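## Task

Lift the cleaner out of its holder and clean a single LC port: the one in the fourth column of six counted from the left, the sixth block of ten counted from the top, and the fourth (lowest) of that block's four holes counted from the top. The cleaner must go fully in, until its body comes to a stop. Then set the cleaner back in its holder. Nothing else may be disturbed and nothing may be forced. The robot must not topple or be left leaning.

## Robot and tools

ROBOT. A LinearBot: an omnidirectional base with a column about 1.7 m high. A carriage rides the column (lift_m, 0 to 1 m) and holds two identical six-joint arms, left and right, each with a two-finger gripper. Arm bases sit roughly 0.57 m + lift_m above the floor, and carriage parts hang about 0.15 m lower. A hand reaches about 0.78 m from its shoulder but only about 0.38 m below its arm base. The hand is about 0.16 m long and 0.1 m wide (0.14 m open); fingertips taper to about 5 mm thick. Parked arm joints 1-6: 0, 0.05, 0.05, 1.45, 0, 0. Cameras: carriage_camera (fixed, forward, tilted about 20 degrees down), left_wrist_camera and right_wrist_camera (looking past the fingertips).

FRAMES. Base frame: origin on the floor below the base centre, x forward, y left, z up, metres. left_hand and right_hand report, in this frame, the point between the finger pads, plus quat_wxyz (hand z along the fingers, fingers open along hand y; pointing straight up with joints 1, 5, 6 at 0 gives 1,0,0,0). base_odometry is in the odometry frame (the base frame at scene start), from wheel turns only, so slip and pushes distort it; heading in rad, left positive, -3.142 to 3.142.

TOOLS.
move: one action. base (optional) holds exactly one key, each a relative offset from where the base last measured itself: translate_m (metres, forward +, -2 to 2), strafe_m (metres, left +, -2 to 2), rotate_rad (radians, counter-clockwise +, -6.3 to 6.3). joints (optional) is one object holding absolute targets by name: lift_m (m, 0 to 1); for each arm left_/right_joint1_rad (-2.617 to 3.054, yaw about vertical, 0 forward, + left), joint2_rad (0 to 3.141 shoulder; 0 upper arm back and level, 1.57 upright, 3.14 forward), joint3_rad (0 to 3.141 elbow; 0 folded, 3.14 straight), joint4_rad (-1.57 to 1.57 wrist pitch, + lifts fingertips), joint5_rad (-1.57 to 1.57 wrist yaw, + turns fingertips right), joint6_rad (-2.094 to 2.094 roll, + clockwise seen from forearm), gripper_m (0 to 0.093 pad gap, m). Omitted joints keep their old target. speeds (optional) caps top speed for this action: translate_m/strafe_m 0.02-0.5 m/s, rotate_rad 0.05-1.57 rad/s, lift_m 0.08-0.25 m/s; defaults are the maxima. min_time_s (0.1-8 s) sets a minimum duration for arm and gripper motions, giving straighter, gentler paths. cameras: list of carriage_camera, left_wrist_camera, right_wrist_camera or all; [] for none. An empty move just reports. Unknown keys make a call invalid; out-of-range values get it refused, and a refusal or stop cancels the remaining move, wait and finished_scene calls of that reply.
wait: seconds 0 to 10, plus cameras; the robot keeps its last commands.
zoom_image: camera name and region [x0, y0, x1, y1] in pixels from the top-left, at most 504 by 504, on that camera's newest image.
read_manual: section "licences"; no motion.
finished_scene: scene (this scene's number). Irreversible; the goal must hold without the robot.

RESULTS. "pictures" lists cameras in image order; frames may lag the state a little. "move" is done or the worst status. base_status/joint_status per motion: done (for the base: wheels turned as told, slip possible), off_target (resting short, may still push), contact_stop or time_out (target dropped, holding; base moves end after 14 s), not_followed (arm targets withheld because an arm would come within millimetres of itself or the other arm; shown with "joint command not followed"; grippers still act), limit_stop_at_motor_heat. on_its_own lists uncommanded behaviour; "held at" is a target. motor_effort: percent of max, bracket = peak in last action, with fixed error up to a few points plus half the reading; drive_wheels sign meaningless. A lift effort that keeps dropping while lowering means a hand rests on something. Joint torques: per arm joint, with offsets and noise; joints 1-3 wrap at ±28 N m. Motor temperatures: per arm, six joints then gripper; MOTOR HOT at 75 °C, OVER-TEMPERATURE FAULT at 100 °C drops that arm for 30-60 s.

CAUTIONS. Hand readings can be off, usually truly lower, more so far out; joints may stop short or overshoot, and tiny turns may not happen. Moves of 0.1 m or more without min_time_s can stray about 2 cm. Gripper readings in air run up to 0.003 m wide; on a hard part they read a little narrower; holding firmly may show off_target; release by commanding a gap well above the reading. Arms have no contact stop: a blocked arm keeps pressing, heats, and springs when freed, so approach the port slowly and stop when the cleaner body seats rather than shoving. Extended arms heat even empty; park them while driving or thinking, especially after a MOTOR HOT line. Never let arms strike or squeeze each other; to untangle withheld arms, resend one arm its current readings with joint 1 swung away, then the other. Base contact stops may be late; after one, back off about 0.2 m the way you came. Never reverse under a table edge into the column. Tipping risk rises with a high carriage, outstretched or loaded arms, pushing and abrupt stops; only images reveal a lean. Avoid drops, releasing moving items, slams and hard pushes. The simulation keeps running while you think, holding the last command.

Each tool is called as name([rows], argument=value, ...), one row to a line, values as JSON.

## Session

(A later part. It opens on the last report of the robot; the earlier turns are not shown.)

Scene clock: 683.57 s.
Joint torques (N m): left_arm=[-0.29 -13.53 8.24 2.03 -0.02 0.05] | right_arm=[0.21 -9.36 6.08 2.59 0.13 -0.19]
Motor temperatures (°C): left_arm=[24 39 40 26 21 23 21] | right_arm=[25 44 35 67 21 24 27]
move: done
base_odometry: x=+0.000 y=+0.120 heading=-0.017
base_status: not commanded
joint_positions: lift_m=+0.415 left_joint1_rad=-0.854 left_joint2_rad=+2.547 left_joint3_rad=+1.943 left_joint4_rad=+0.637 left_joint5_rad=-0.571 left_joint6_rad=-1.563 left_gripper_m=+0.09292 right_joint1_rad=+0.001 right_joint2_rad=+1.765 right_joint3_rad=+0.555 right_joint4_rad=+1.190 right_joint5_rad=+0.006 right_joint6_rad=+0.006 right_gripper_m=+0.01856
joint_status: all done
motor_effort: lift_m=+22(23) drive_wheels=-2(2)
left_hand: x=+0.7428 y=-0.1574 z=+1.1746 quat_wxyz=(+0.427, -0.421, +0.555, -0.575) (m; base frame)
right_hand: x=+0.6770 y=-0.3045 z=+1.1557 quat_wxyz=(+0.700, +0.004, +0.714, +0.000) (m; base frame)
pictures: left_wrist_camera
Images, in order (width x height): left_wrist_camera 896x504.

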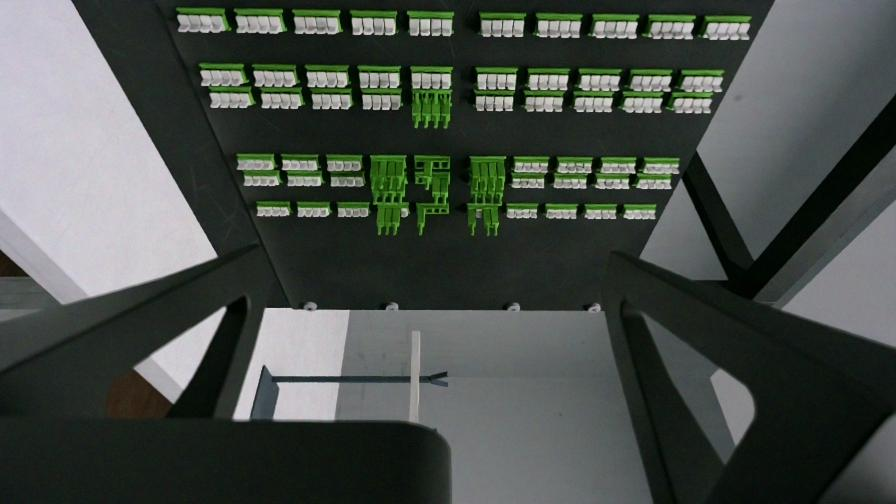

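move(base={"translate_m": 0.06}, speeds={"translate_m": 0.1}, cameras=["left_wrist_camera", "right_wrist_camera"])

zoom_image(camera="left_wrist_camera", region=[330, 80, 630, 380])

zoom_image(camera="right_wrist_camera", region=[380, 0, 540, 110])

Scene clock: 691.87 s.
Joint torques (N m): left_arm=[-0.17 -13.67 8.16 2.08 -0.05 0.07] | right_arm=[0.23 -9.61 6.04 2.56 0.13 -0.18]
Motor temperatures (°C): left_arm=[24 42 41 27 21 23 21] | right_arm=[25 44 35 68 21 24 27]
move: done
base_odometry: x=+0.060 y=+0.119 heading=-0.017
base_status: done
joint_positions: lift_m=+0.415 left_joint1_rad=-0.855 left_joint2_rad=+2.549 left_joint3_rad=+1.943 left_joint4_rad=+0.634 left_joint5_rad=-0.571 left_joint6_rad=-1.563 left_gripper_m=+0.09292 right_joint1_rad=+0.001 right_joint2_rad=+1.765 right_joint3_rad=+0.555 right_joint4_rad=+1.190 right_joint5_rad=+0.006 right_joint6_rad=+0.006 right_gripper_m=+0.01856
joint_status: not commanded
motor_effort: lift_m=+22(23) drive_wheels=+5(10)
left_hand: x=+0.7425 y=-0.1579 z=+1.1731 quat_wxyz=(+0.427, -0.421, +0.557, -0.574) (m; base frame)
right_hand: x=+0.6770 y=-0.3045 z=+1.1559 quat_wxyz=(+0.700, +0.004, +0.714, +0.000) (m; base frame)
pictures: left_wrist_camera, right_wrist_camera
Images, in order (width x height): left_wrist_camera 896x504, right_wrist_camera 896x504.

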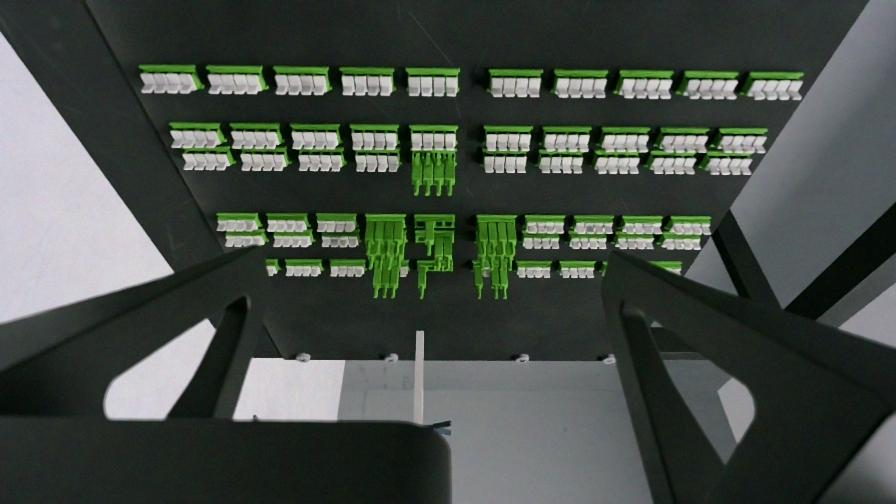

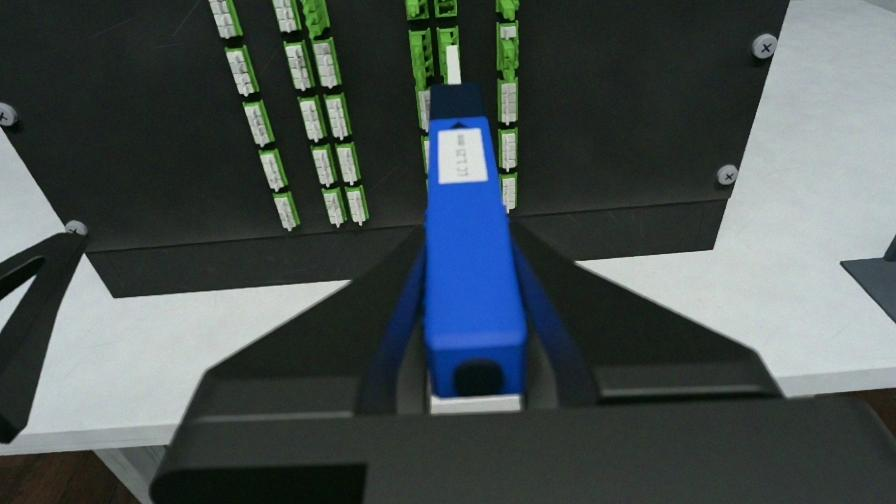

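Scaled by 1.680 from the camera's 896x504 image, which has a finer 1280x720 frame.

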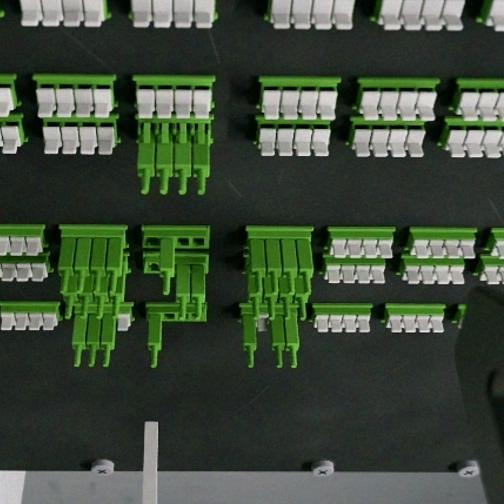

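Scaled by 3.150 from the camera's 896x504 image, which has a finer 1280x720 frame.

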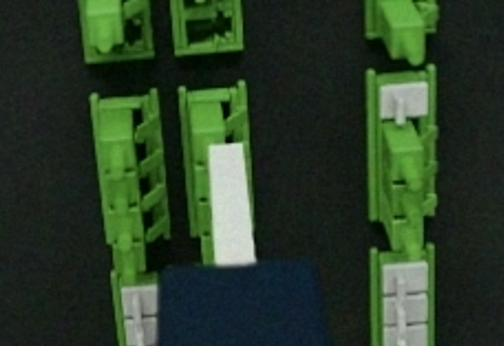

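move(base={"strafe_m": 0.015}, speeds={"strafe_m": 0.05}, cameras=[])

move(base={"translate_m": 0.025}, speeds={"translate_m": 0.05}, cameras=["left_wrist_camera", "right_wrist_camera"])

zoom_image(camera="left_wrist_camera", region=[350, 230, 500, 380])

zoom_image(camera="right_wrist_camera", region=[390, 0, 510, 100])

Scene clock: 734.47 s.
Joint torques (N m): left_arm=[-0.23 -13.64 8.21 2.06 -0.06 0.06] | right_arm=[0.23 -9.35 6.06 2.58 0.08 -0.19]
Motor temperatures (°C): left_arm=[24 46 44 29 21 23 21] | right_arm=[25 44 34 69 21 24 27]
move: done
base_odometry: x=+0.060 y=+0.134 heading=-0.017
base_status: done
joint_positions: lift_m=+0.415 left_joint1_rad=-0.855 left_joint2_rad=+2.549 left_joint3_rad=+1.943 left_joint4_rad=+0.634 left_joint5_rad=-0.572 left_joint6_rad=-1.563 left_gripper_m=+0.09292 right_joint1_rad=+0.002 right_joint2_rad=+1.765 right_joint3_rad=+0.555 right_joint4_rad=+1.190 right_joint5_rad=+0.006 right_joint6_rad=+0.005 right_gripper_m=+0.01856
joint_status: not commanded
motor_effort: lift_m=+22(23) drive_wheels=-4(11)
left_hand: x=+0.7426 y=-0.1578 z=+1.1731 quat_wxyz=(+0.427, -0.422, +0.557, -0.574) (m; base frame)
right_hand: x=+0.6770 y=-0.3041 z=+1.1559 quat_wxyz=(+0.700, +0.003, +0.714, +0.000) (m; base frame)
pictures: none
No camera images: "cameras" was empty.

Scene clock: 735.47 s.
Joint torques (N m): left_arm=[-0.1 -13.71 8.27 2.08 -0.01 0.04] | right_arm=[0.18 -9.33 6.06 2.56 0.13 -0.18]
Motor temperatures (°C): left_arm=[24 47 44 29 21 23 21] | right_arm=[25 44 34 69 21 24 27]
move: done
base_odometry: x=+0.085 y=+0.134 heading=-0.016
base_status: done
joint_positions: lift_m=+0.415 left_joint1_rad=-0.856 left_joint2_rad=+2.549 left_joint3_rad=+1.943 left_joint4_rad=+0.634 left_joint5_rad=-0.572 left_joint6_rad=-1.563 left_gripper_m=+0.09292 right_joint1_rad=+0.002 right_joint2_rad=+1.765 right_joint3_rad=+0.555 right_joint4_rad=+1.191 right_joint5_rad=+0.006 right_joint6_rad=+0.005 right_gripper_m=+0.01856
joint_status: not commanded
motor_effort: lift_m=+22(23) drive_wheels=-6(10)
left_hand: x=+0.7421 y=-0.1584 z=+1.1730 quat_wxyz=(+0.427, -0.421, +0.557, -0.574) (m; base frame)
right_hand: x=+0.6770 y=-0.3041 z=+1.1560 quat_wxyz=(+0.701, +0.003, +0.714, +0.000) (m; base frame)
pictures: left_wrist_camera, right_wrist_camera
Images, in order (width x height): left_wrist_camera 896x504, right_wrist_camera 896x504.

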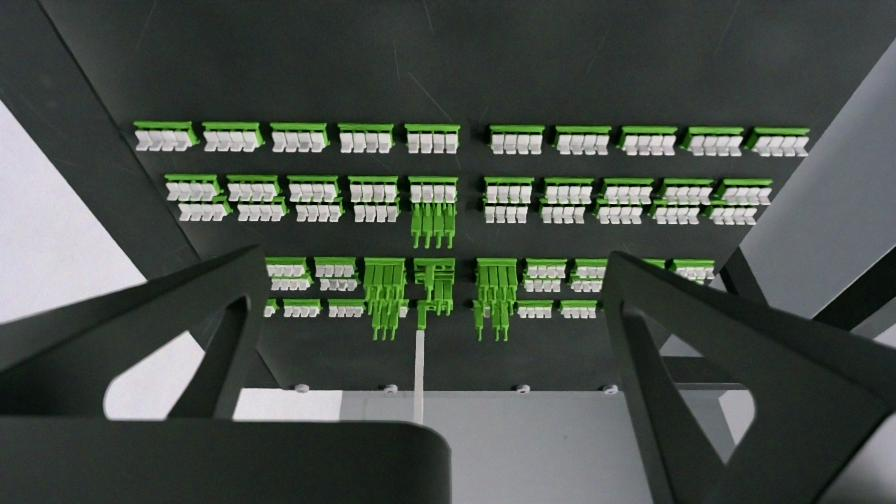

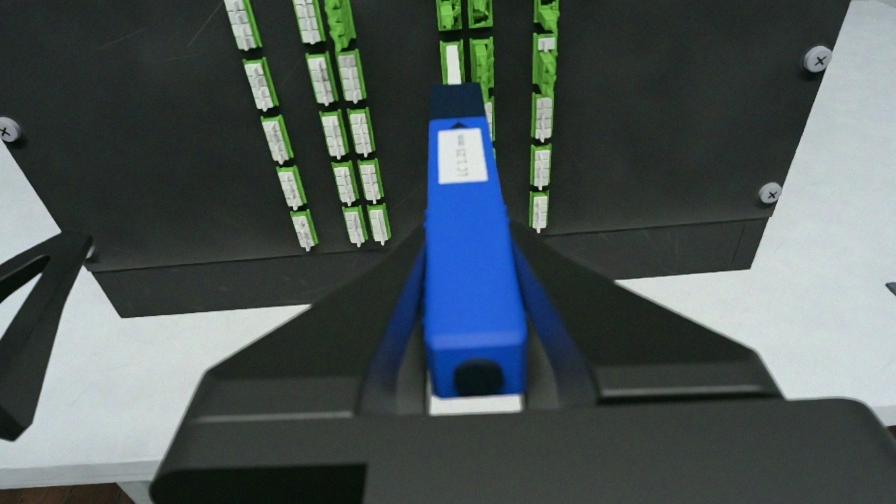

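Scaled by 3.360 from the camera's 896x504 image, which has a finer 1280x720 frame.

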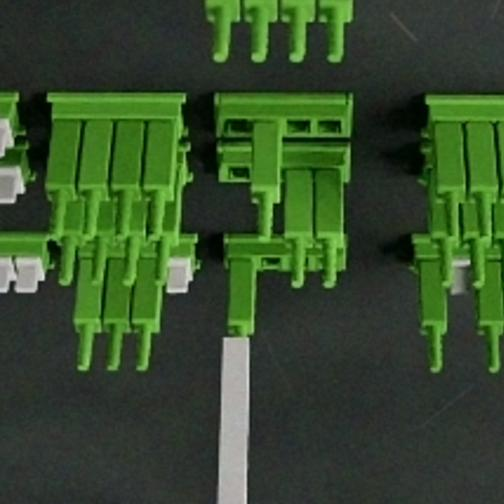

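Scaled by 4.200 from the camera's 896x504 image, which has a finer 1280x720 frame.

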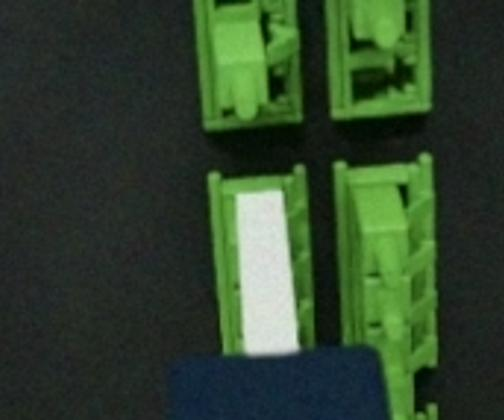

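zoom_image(camera="right_wrist_camera", region=[430, 0, 500, 50])

Scaled by 7.200 from the camera's 896x504 image, which has a finer 1280x720 frame.

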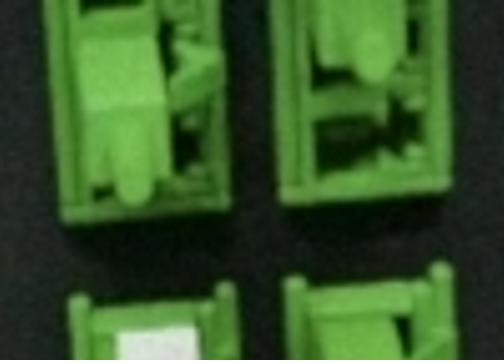

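move(base={"translate_m": 0.018}, speeds={"translate_m": 0.04}, joints={"lift_m": 0.416}, cameras=["left_wrist_camera", "right_wrist_camera"])

zoom_image(camera="left_wrist_camera", region=[370, 250, 470, 350])

zoom_image(camera="right_wrist_camera", region=[420, 0, 500, 60])

Scene clock: 769.30 s.
Joint torques (N m): left_arm=[-0.05 -13.79 8.23 2.11 -0.01 0.02] | right_arm=[0.17 -9.35 6.08 2.55 0.13 -0.18]
Motor temperatures (°C): left_arm=[24 49 45 30 21 23 21] | right_arm=[25 44 34 69 21 24 28]
move: done
base_odometry: x=+0.103 y=+0.133 heading=-0.016
base_status: done
joint_positions: lift_m=+0.416 left_joint1_rad=-0.855 left_joint2_rad=+2.550 left_joint3_rad=+1.944 left_joint4_rad=+0.632 left_joint5_rad=-0.573 left_joint6_rad=-1.563 left_gripper_m=+0.09292 right_joint1_rad=+0.002 right_joint2_rad=+1.765 right_joint3_rad=+0.555 right_joint4_rad=+1.193 right_joint5_rad=+0.006 right_joint6_rad=+0.005 right_gripper_m=+0.01856
joint_status: all done
motor_effort: lift_m=+22(24) drive_wheels=-5(15)
left_hand: x=+0.7425 y=-0.1579 z=+1.1731 quat_wxyz=(+0.428, -0.422, +0.558, -0.573) (m; base frame)
right_hand: x=+0.6770 y=-0.3041 z=+1.1577 quat_wxyz=(+0.701, +0.003, +0.713, +0.000) (m; base frame)
pictures: left_wrist_camera, right_wrist_camera
Images, in order (width x height): left_wrist_camera 896x504, right_wrist_camera 896x504.

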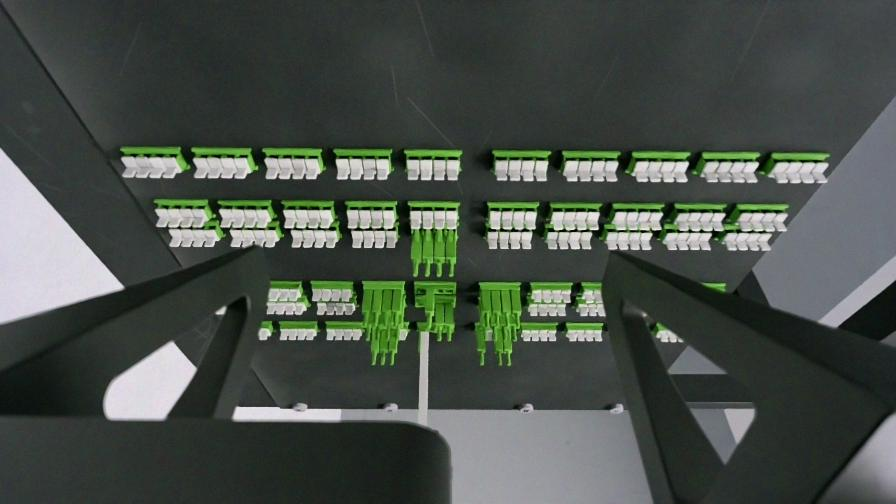

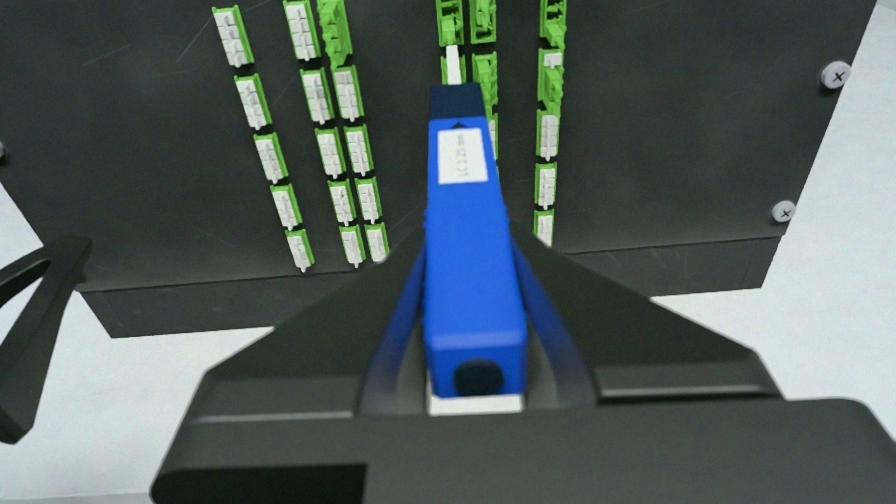

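Scaled by 5.040 from the camera's 896x504 image, which has a finer 1280x720 frame.

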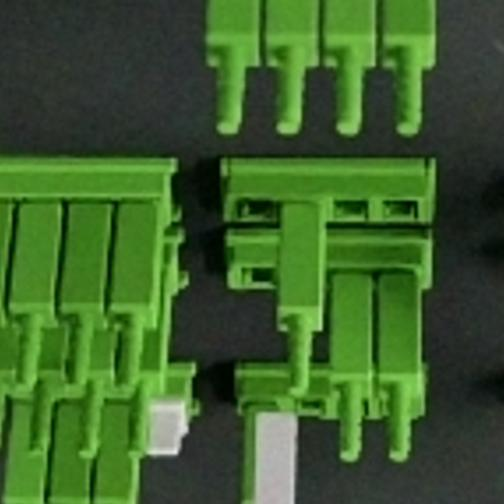

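Scaled by 6.300 from the camera's 896x504 image, which has a finer 1280x720 frame.

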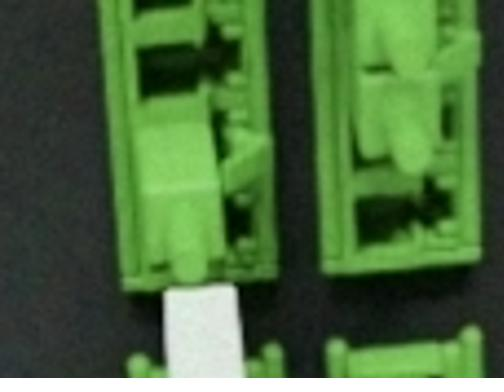

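move(base={"strafe_m": 0.001}, speeds={"strafe_m": 0.02}, joints={"lift_m": 0.4142}, cameras=[])

move(base={"translate_m": 0.01}, speeds={"translate_m": 0.03}, cameras=["left_wrist_camera", "right_wrist_camera"])

zoom_image(camera="left_wrist_camera", region=[380, 260, 470, 350])

zoom_image(camera="right_wrist_camera", region=[420, 0, 500, 80])

Scene clock: 813.43 s.
Joint torques (N m): left_arm=[-0.16 -13.86 8.06 2.1 -0.01 0.05] | right_arm=[0.42 -9.35 6.11 2.54 0.14 -0.18]
Motor temperatures (°C): left_arm=[24 52 45 31 21 23 21] | right_arm=[25 45 34 67 21 24 28]
move: done
base_odometry: x=+0.103 y=+0.134 heading=-0.016
base_status: done
joint_positions: lift_m=+0.414 left_joint1_rad=-0.855 left_joint2_rad=+2.552 left_joint3_rad=+1.946 left_joint4_rad=+0.632 left_joint5_rad=-0.573 left_joint6_rad=-1.563 left_gripper_m=+0.09292 right_joint1_rad=+0.001 right_joint2_rad=+1.765 right_joint3_rad=+0.555 right_joint4_rad=+1.193 right_joint5_rad=+0.007 right_joint6_rad=+0.005 right_gripper_m=+0.01856
joint_status: all done
motor_effort: lift_m=+21(21) drive_wheels=+2(6)
left_hand: x=+0.7427 y=-0.1581 z=+1.1713 quat_wxyz=(+0.428, -0.422, +0.558, -0.573) (m; base frame)
right_hand: x=+0.6770 y=-0.3049 z=+1.1560 quat_wxyz=(+0.701, +0.004, +0.713, -0.001) (m; base frame)
pictures: none
No camera images: "cameras" was empty.

Scene clock: 814.43 s.
Joint torques (N m): left_arm=[-0.13 -14.02 8.09 2.09 -0.02 0.06] | right_arm=[0.27 -9.22 6.08 2.5 0.1 -0.18]
Motor temperatures (°C): left_arm=[24 52 45 31 21 23 21] | right_arm=[25 45 34 67 21 24 28]
move: done
base_odometry: x=+0.113 y=+0.135 heading=-0.015
base_status: done
joint_positions: lift_m=+0.414 left_joint1_rad=-0.855 left_joint2_rad=+2.552 left_joint3_rad=+1.946 left_joint4_rad=+0.630 left_joint5_rad=-0.573 left_joint6_rad=-1.563 left_gripper_m=+0.09292 right_joint1_rad=+0.001 right_joint2_rad=+1.765 right_joint3_rad=+0.555 right_joint4_rad=+1.193 right_joint5_rad=+0.007 right_joint6_rad=+0.005 right_gripper_m=+0.01856
joint_status: not commanded
motor_effort: lift_m=+21(22) drive_wheels=-4(11)
left_hand: x=+0.7428 y=-0.1580 z=+1.1708 quat_wxyz=(+0.428, -0.422, +0.558, -0.572) (m; base frame)
right_hand: x=+0.6770 y=-0.3049 z=+1.1560 quat_wxyz=(+0.701, +0.004, +0.713, -0.001) (m; base frame)
pictures: left_wrist_camera, right_wrist_camera
Images, in order (width x height): left_wrist_camera 896x504, right_wrist_camera 896x504.

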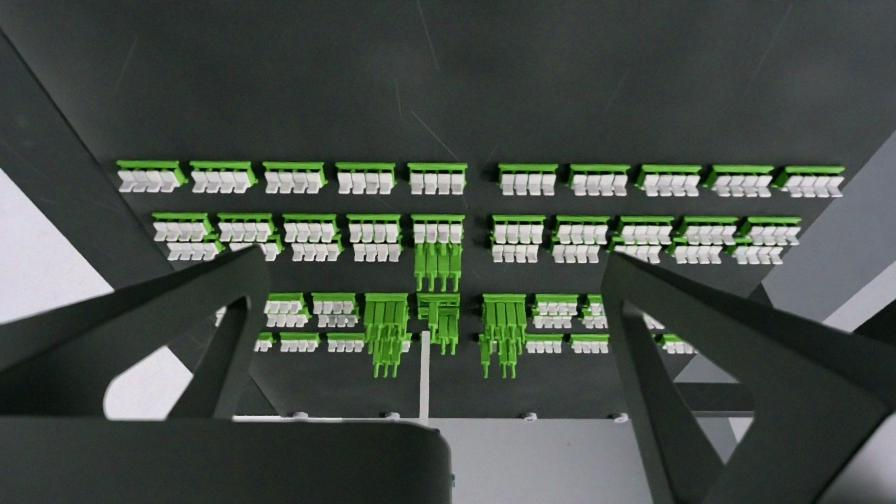

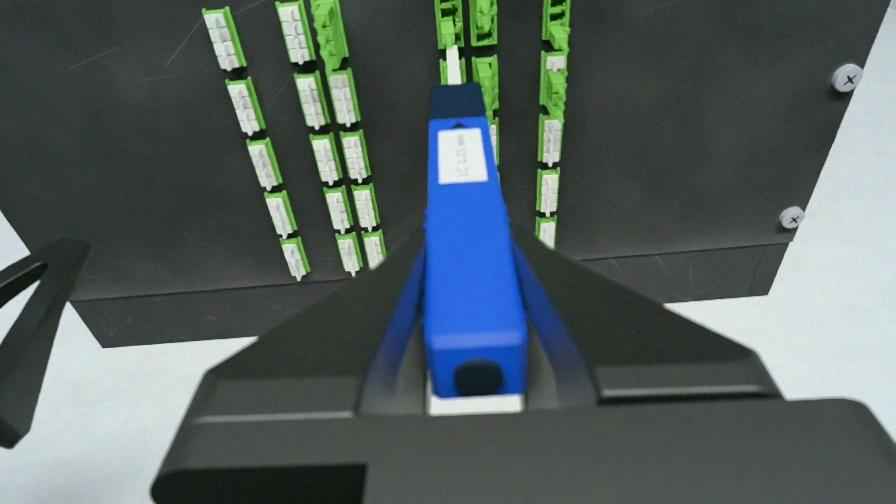

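Scaled by 5.600 from the camera's 896x504 image, which has a finer 1280x720 frame.

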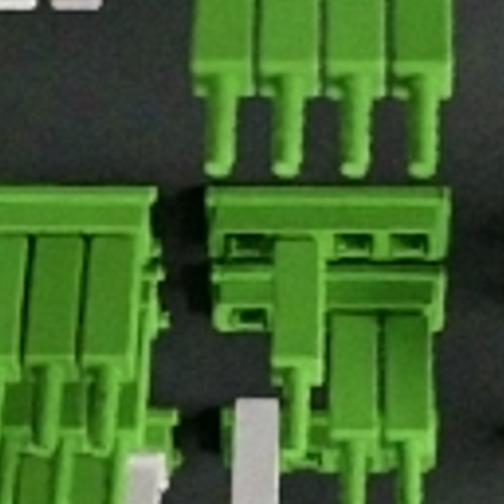

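Scaled by 6.300 from the camera's 896x504 image, which has a finer 1280x720 frame.

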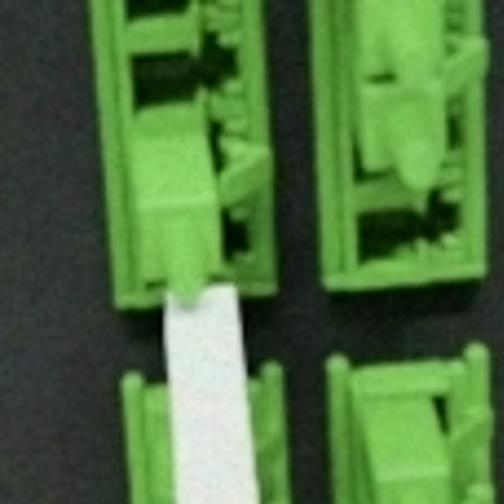

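move(base={"strafe_m": 0.0014}, speeds={"strafe_m": 0.02}, joints={"lift_m": 0.4136}, cameras=[])

move(base={"translate_m": 0.008}, speeds={"translate_m": 0.02}, cameras=["left_wrist_camera", "right_wrist_camera"])

zoom_image(camera="left_wrist_camera", region=[380, 270, 470, 360])

zoom_image(camera="right_wrist_camera", region=[420, 0, 500, 80])

Scene clock: 831.07 s.
Joint torques (N m): left_arm=[-0.17 -13.96 7.92 2.12 0.04 0.06] | right_arm=[0.35 -9.25 6.04 2.54 0.15 -0.18]
Motor temperatures (°C): left_arm=[24 56 46 32 21 23 21] | right_arm=[25 45 34 67 21 24 28]
move: done
base_odometry: x=+0.113 y=+0.136 heading=-0.015
base_status: done
joint_positions: lift_m=+0.414 left_joint1_rad=-0.855 left_joint2_rad=+2.552 left_joint3_rad=+1.947 left_joint4_rad=+0.629 left_joint5_rad=-0.573 left_joint6_rad=-1.563 left_gripper_m=+0.09292 right_joint1_rad=+0.000 right_joint2_rad=+1.765 right_joint3_rad=+0.555 right_joint4_rad=+1.194 right_joint5_rad=+0.009 right_joint6_rad=+0.005 right_gripper_m=+0.01856
joint_status: all done
motor_effort: lift_m=+21(21) drive_wheels=-1(6)
left_hand: x=+0.7428 y=-0.1581 z=+1.1700 quat_wxyz=(+0.428, -0.422, +0.559, -0.572) (m; base frame)
right_hand: x=+0.6770 y=-0.3052 z=+1.1555 quat_wxyz=(+0.702, +0.005, +0.713, -0.001) (m; base frame)
pictures: none
No camera images: "cameras" was empty.

Scene clock: 831.97 s.
Joint torques (N m): left_arm=[-0.12 -13.83 8.02 2.09 -0.01 0.08] | right_arm=[0.31 -9.39 6.15 2.54 0.07 -0.17]
Motor temperatures (°C): left_arm=[24 57 46 32 21 23 21] | right_arm=[25 45 34 67 21 24 28]
move: done
base_odometry: x=+0.121 y=+0.136 heading=-0.015
base_status: done
joint_positions: lift_m=+0.414 left_joint1_rad=-0.856 left_joint2_rad=+2.552 left_joint3_rad=+1.947 left_joint4_rad=+0.629 left_joint5_rad=-0.574 left_joint6_rad=-1.563 left_gripper_m=+0.09292 right_joint1_rad=+0.000 right_joint2_rad=+1.765 right_joint3_rad=+0.555 right_joint4_rad=+1.194 right_joint5_rad=+0.009 right_joint6_rad=+0.005 right_gripper_m=+0.01856
joint_status: not commanded
motor_effort: lift_m=+21(21) drive_wheels=+3(11)
left_hand: x=+0.7425 y=-0.1584 z=+1.1699 quat_wxyz=(+0.428, -0.422, +0.559, -0.572) (m; base frame)
right_hand: x=+0.6770 y=-0.3052 z=+1.1555 quat_wxyz=(+0.702, +0.005, +0.713, -0.001) (m; base frame)
pictures: left_wrist_camera, right_wrist_camera
Images, in order (width x height): left_wrist_camera 896x504, right_wrist_camera 896x504.

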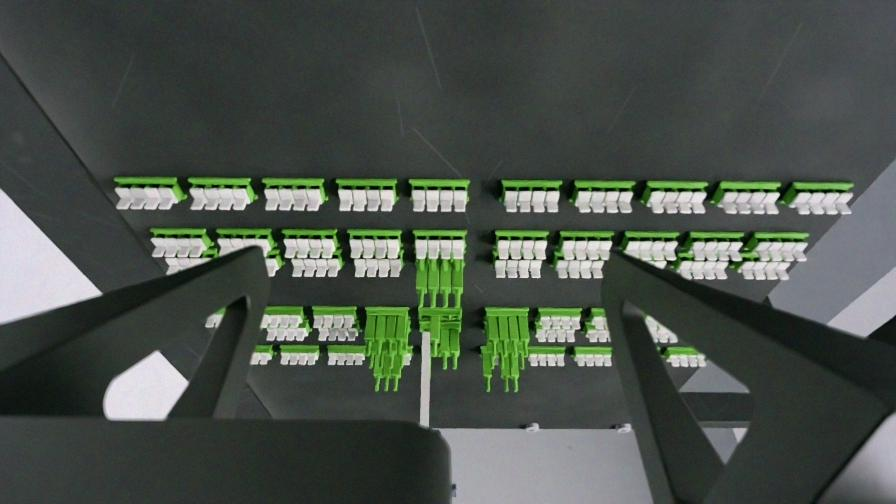

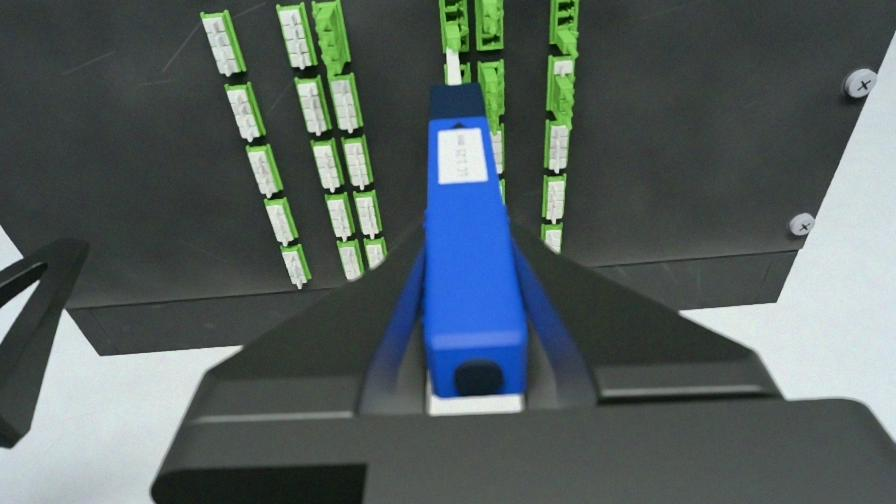

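Scaled by 5.600 from the camera's 896x504 image, which has a finer 1280x720 frame.

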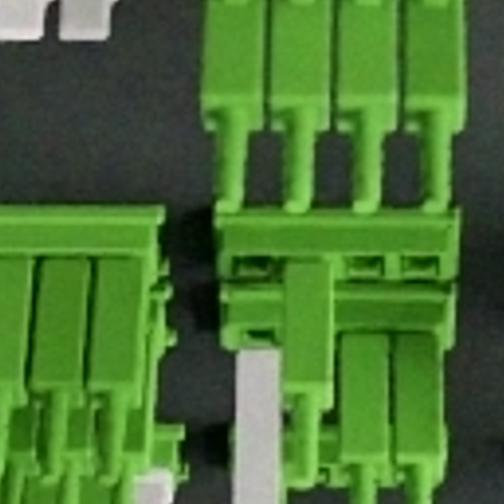

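Scaled by 6.300 from the camera's 896x504 image, which has a finer 1280x720 frame.

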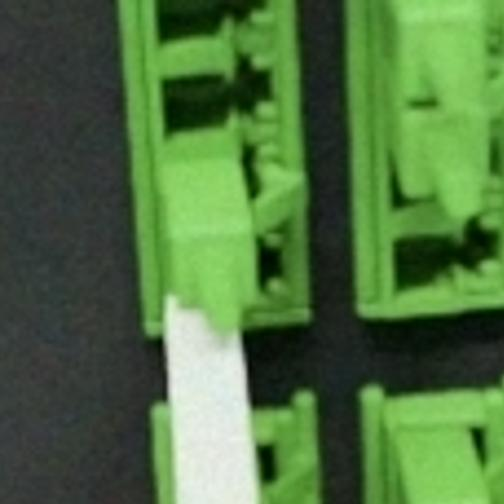

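move(base={"strafe_m": -0.0008}, speeds={"strafe_m": 0.02}, joints={"lift_m": 0.4134}, cameras=["left_wrist_camera", "right_wrist_camera"])

zoom_image(camera="left_wrist_camera", region=[390, 290, 450, 350])

zoom_image(camera="right_wrist_camera", region=[430, 0, 490, 60])

Scene clock: 844.07 s.
Joint torques (N m): left_arm=[-0.18 -14 7.98 2.14 0 0.07] | right_arm=[0.29 -9.33 6.06 2.55 0.05 -0.19]
Motor temperatures (°C): left_arm=[24 59 47 33 21 23 21] | right_arm=[25 45 34 67 21 24 28]
move: done
base_odometry: x=+0.121 y=+0.135 heading=-0.014
base_status: done
joint_positions: lift_m=+0.414 left_joint1_rad=-0.856 left_joint2_rad=+2.552 left_joint3_rad=+1.947 left_joint4_rad=+0.629 left_joint5_rad=-0.574 left_joint6_rad=-1.563 left_gripper_m=+0.09292 right_joint1_rad=+0.000 right_joint2_rad=+1.765 right_joint3_rad=+0.555 right_joint4_rad=+1.194 right_joint5_rad=+0.009 right_joint6_rad=+0.005 right_gripper_m=+0.01856
joint_status: all done
motor_effort: lift_m=+20(21) drive_wheels=-4(6)
left_hand: x=+0.7425 y=-0.1584 z=+1.1698 quat_wxyz=(+0.428, -0.422, +0.559, -0.572) (m; base frame)
right_hand: x=+0.6770 y=-0.3052 z=+1.1554 quat_wxyz=(+0.702, +0.005, +0.713, -0.001) (m; base frame)
pictures: left_wrist_camera, right_wrist_camera
Images, in order (width x height): left_wrist_camera 896x504, right_wrist_camera 896x504.

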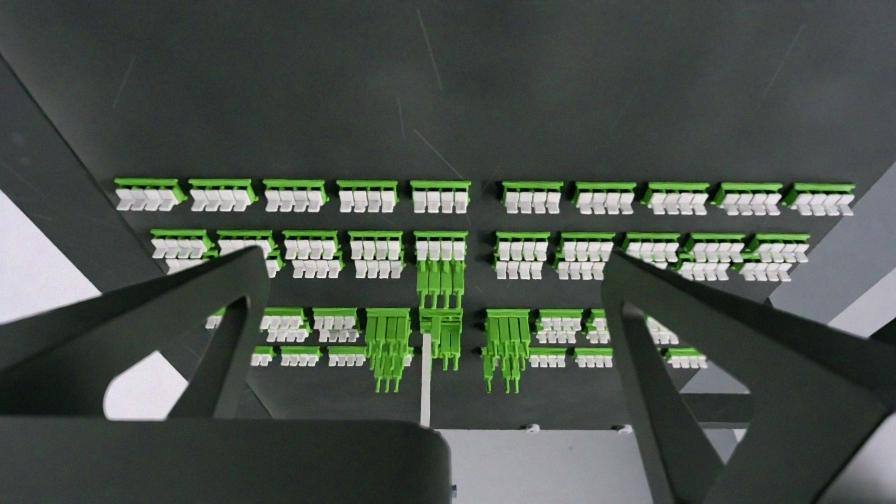

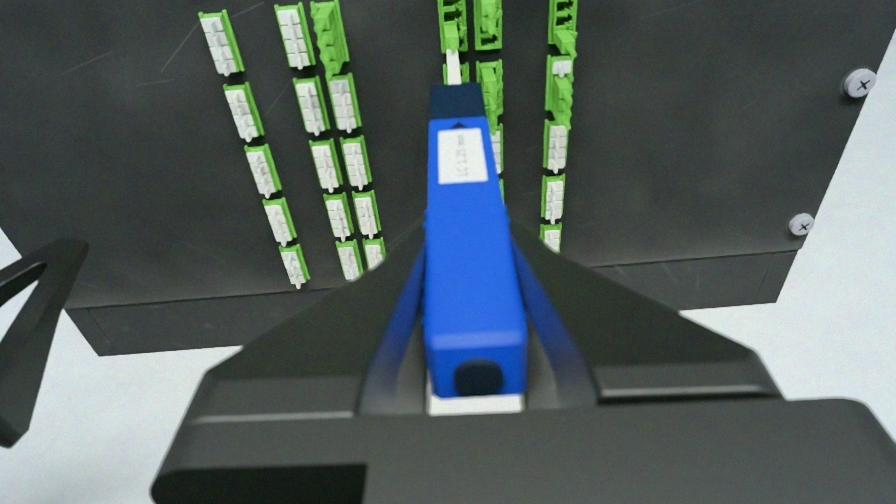

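Scaled by 8.400 from the camera's 896x504 image, which has a finer 1280x720 frame.

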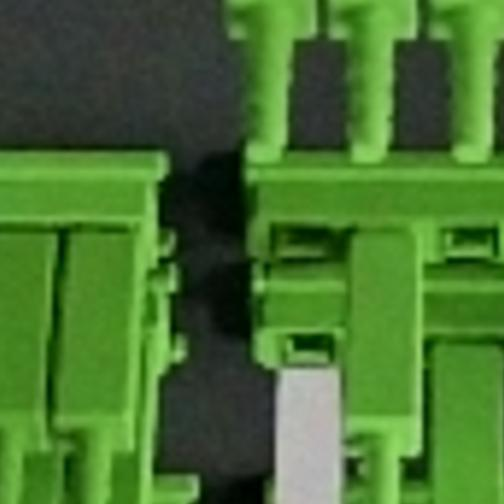

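Scaled by 8.400 from the camera's 896x504 image, which has a finer 1280x720 frame.

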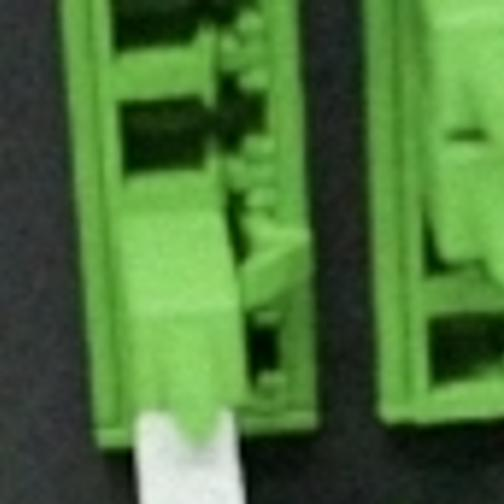

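move(base={"translate_m": 0.008}, speeds={"translate_m": 0.02}, joints={"lift_m": 0.4131}, cameras=["left_wrist_camera", "right_wrist_camera"])

zoom_image(camera="left_wrist_camera", region=[390, 300, 450, 360])

zoom_image(camera="right_wrist_camera", region=[430, 0, 490, 60])

Scene clock: 855.87 s.
Joint torques (N m): left_arm=[-0.16 -14.06 8.06 2.19 0.03 0.07] | right_arm=[0.32 -9.24 6.01 2.54 0.11 -0.18]
Motor temperatures (°C): left_arm=[24 61 48 34 21 23 21] | right_arm=[25 45 34 67 21 24 28]
move: done
base_odometry: x=+0.129 y=+0.135 heading=-0.014
base_status: done
joint_positions: lift_m=+0.413 left_joint1_rad=-0.855 left_joint2_rad=+2.553 left_joint3_rad=+1.947 left_joint4_rad=+0.628 left_joint5_rad=-0.575 left_joint6_rad=-1.563 left_gripper_m=+0.09292 right_joint1_rad=+0.000 right_joint2_rad=+1.765 right_joint3_rad=+0.555 right_joint4_rad=+1.194 right_joint5_rad=+0.009 right_joint6_rad=+0.005 right_gripper_m=+0.01856
joint_status: all done
motor_effort: lift_m=+21(21) drive_wheels=-5(12)
left_hand: x=+0.7427 y=-0.1581 z=+1.1689 quat_wxyz=(+0.428, -0.422, +0.559, -0.571) (m; base frame)
right_hand: x=+0.6770 y=-0.3052 z=+1.1550 quat_wxyz=(+0.702, +0.005, +0.713, -0.001) (m; base frame)
pictures: left_wrist_camera, right_wrist_camera
Images, in order (width x height): left_wrist_camera 896x504, right_wrist_camera 896x504.

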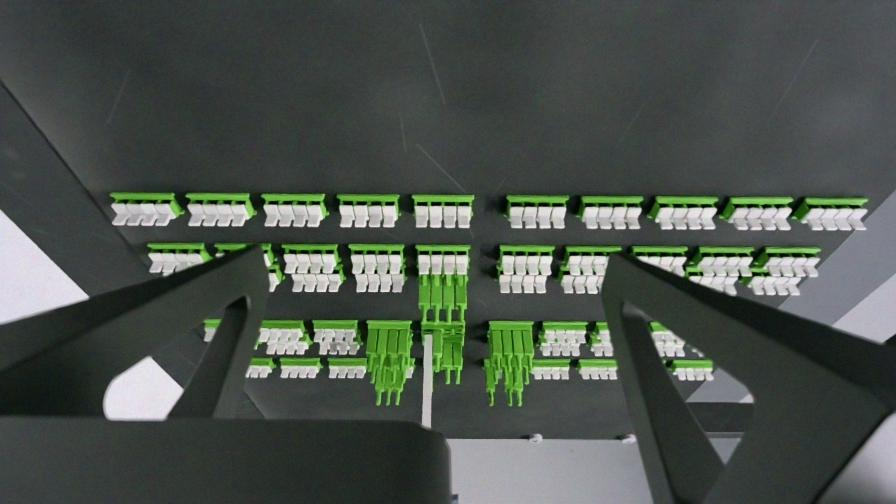

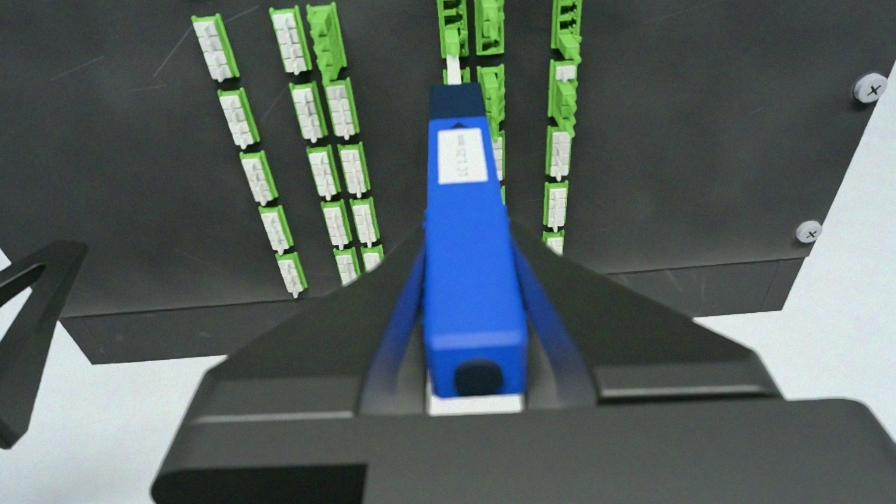

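Scaled by 8.400 from the camera's 896x504 image, which has a finer 1280x720 frame.

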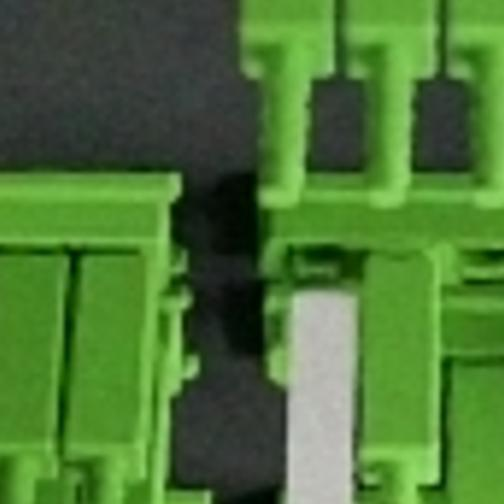

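Scaled by 8.400 from the camera's 896x504 image, which has a finer 1280x720 frame.

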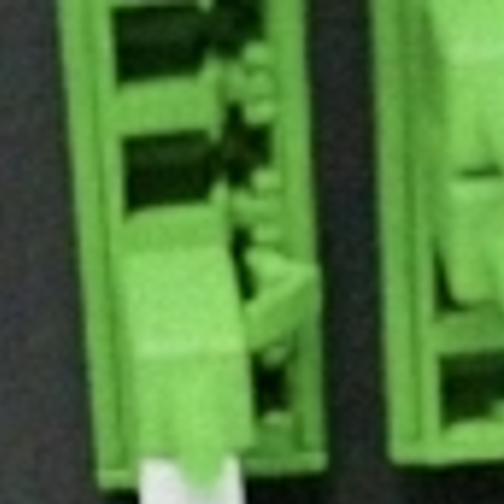

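move(joints={"lift_m": 0.4127}, cameras=[])

move(base={"translate_m": 0.006}, speeds={"translate_m": 0.02}, cameras=["left_wrist_camera", "right_wrist_camera"])

zoom_image(camera="left_wrist_camera", region=[390, 300, 450, 360])

zoom_image(camera="right_wrist_camera", region=[430, 0, 510, 80])

Scene clock: 868.47 s.
Joint torques (N m): left_arm=[-0.13 -14.23 8.01 2.16 0.01 0.05] | right_arm=[0.32 -9.36 6.08 2.55 0.12 -0.18]
Motor temperatures (°C): left_arm=[24 62 48 34 21 23 21] | right_arm=[25 45 34 67 21 24 28]
move: done
base_odometry: x=+0.129 y=+0.135 heading=-0.014
base_status: not commanded
joint_positions: lift_m=+0.413 left_joint1_rad=-0.855 left_joint2_rad=+2.553 left_joint3_rad=+1.947 left_joint4_rad=+0.628 left_joint5_rad=-0.575 left_joint6_rad=-1.563 left_gripper_m=+0.09292 right_joint1_rad=+0.000 right_joint2_rad=+1.765 right_joint3_rad=+0.555 right_joint4_rad=+1.193 right_joint5_rad=+0.009 right_joint6_rad=+0.005 right_gripper_m=+0.01856
joint_status: all done
motor_effort: lift_m=+20(21) drive_wheels=+4(4)
left_hand: x=+0.7427 y=-0.1581 z=+1.1685 quat_wxyz=(+0.428, -0.422, +0.559, -0.571) (m; base frame)
right_hand: x=+0.6770 y=-0.3052 z=+1.1546 quat_wxyz=(+0.701, +0.005, +0.713, -0.001) (m; base frame)
pictures: none
No camera images: "cameras" was empty.

Scene clock: 869.30 s.
Joint torques (N m): left_arm=[-0.31 -14.01 8.02 2.14 -0.02 0.07] | right_arm=[0.31 -9.29 6.46 2.51 0.09 -0.18]
Motor temperatures (°C): left_arm=[24 62 48 34 21 23 21] | right_arm=[25 45 34 67 21 24 28]
move: done
base_odometry: x=+0.135 y=+0.135 heading=-0.013
base_status: done
joint_positions: lift_m=+0.413 left_joint1_rad=-0.855 left_joint2_rad=+2.553 left_joint3_rad=+1.947 left_joint4_rad=+0.627 left_joint5_rad=-0.575 left_joint6_rad=-1.563 left_gripper_m=+0.09292 right_joint1_rad=+0.000 right_joint2_rad=+1.765 right_joint3_rad=+0.552 right_joint4_rad=+1.196 right_joint5_rad=+0.009 right_joint6_rad=+0.005 right_gripper_m=+0.01856
joint_status: not commanded
motor_effort: lift_m=+21(21) drive_wheels=+4(10)
left_hand: x=+0.7429 y=-0.1579 z=+1.1680 quat_wxyz=(+0.428, -0.423, +0.559, -0.571) (m; base frame)
right_hand: x=+0.6762 y=-0.3052 z=+1.1537 quat_wxyz=(+0.701, +0.005, +0.713, -0.001) (m; base frame)
pictures: left_wrist_camera, right_wrist_camera
Images, in order (width x height): left_wrist_camera 896x504, right_wrist_camera 896x504.

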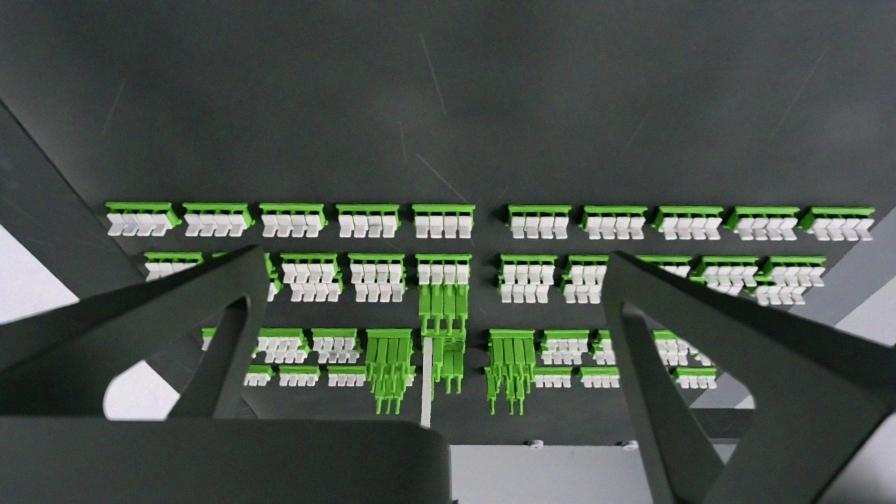

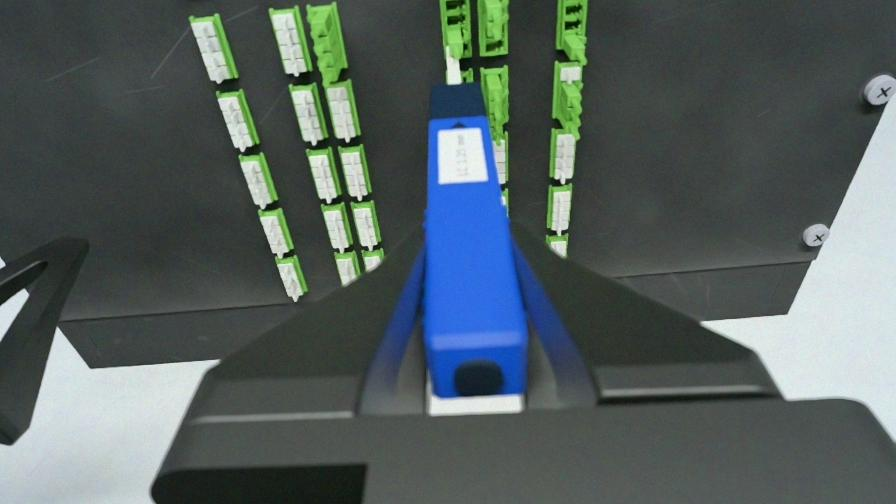

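Scaled by 8.400 from the camera's 896x504 image, which has a finer 1280x720 frame.

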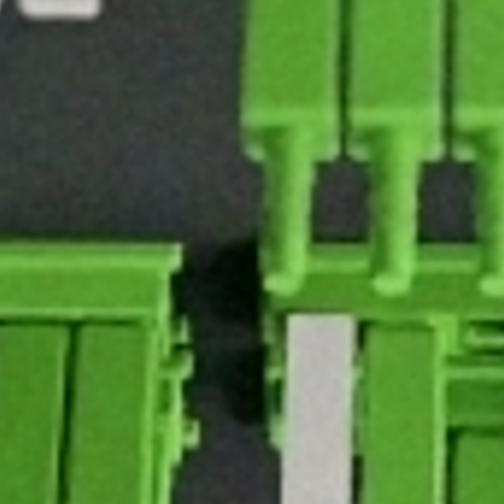

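Scaled by 6.300 from the camera's 896x504 image, which has a finer 1280x720 frame.

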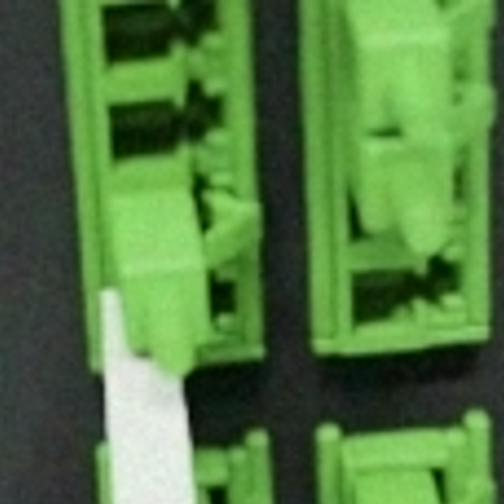

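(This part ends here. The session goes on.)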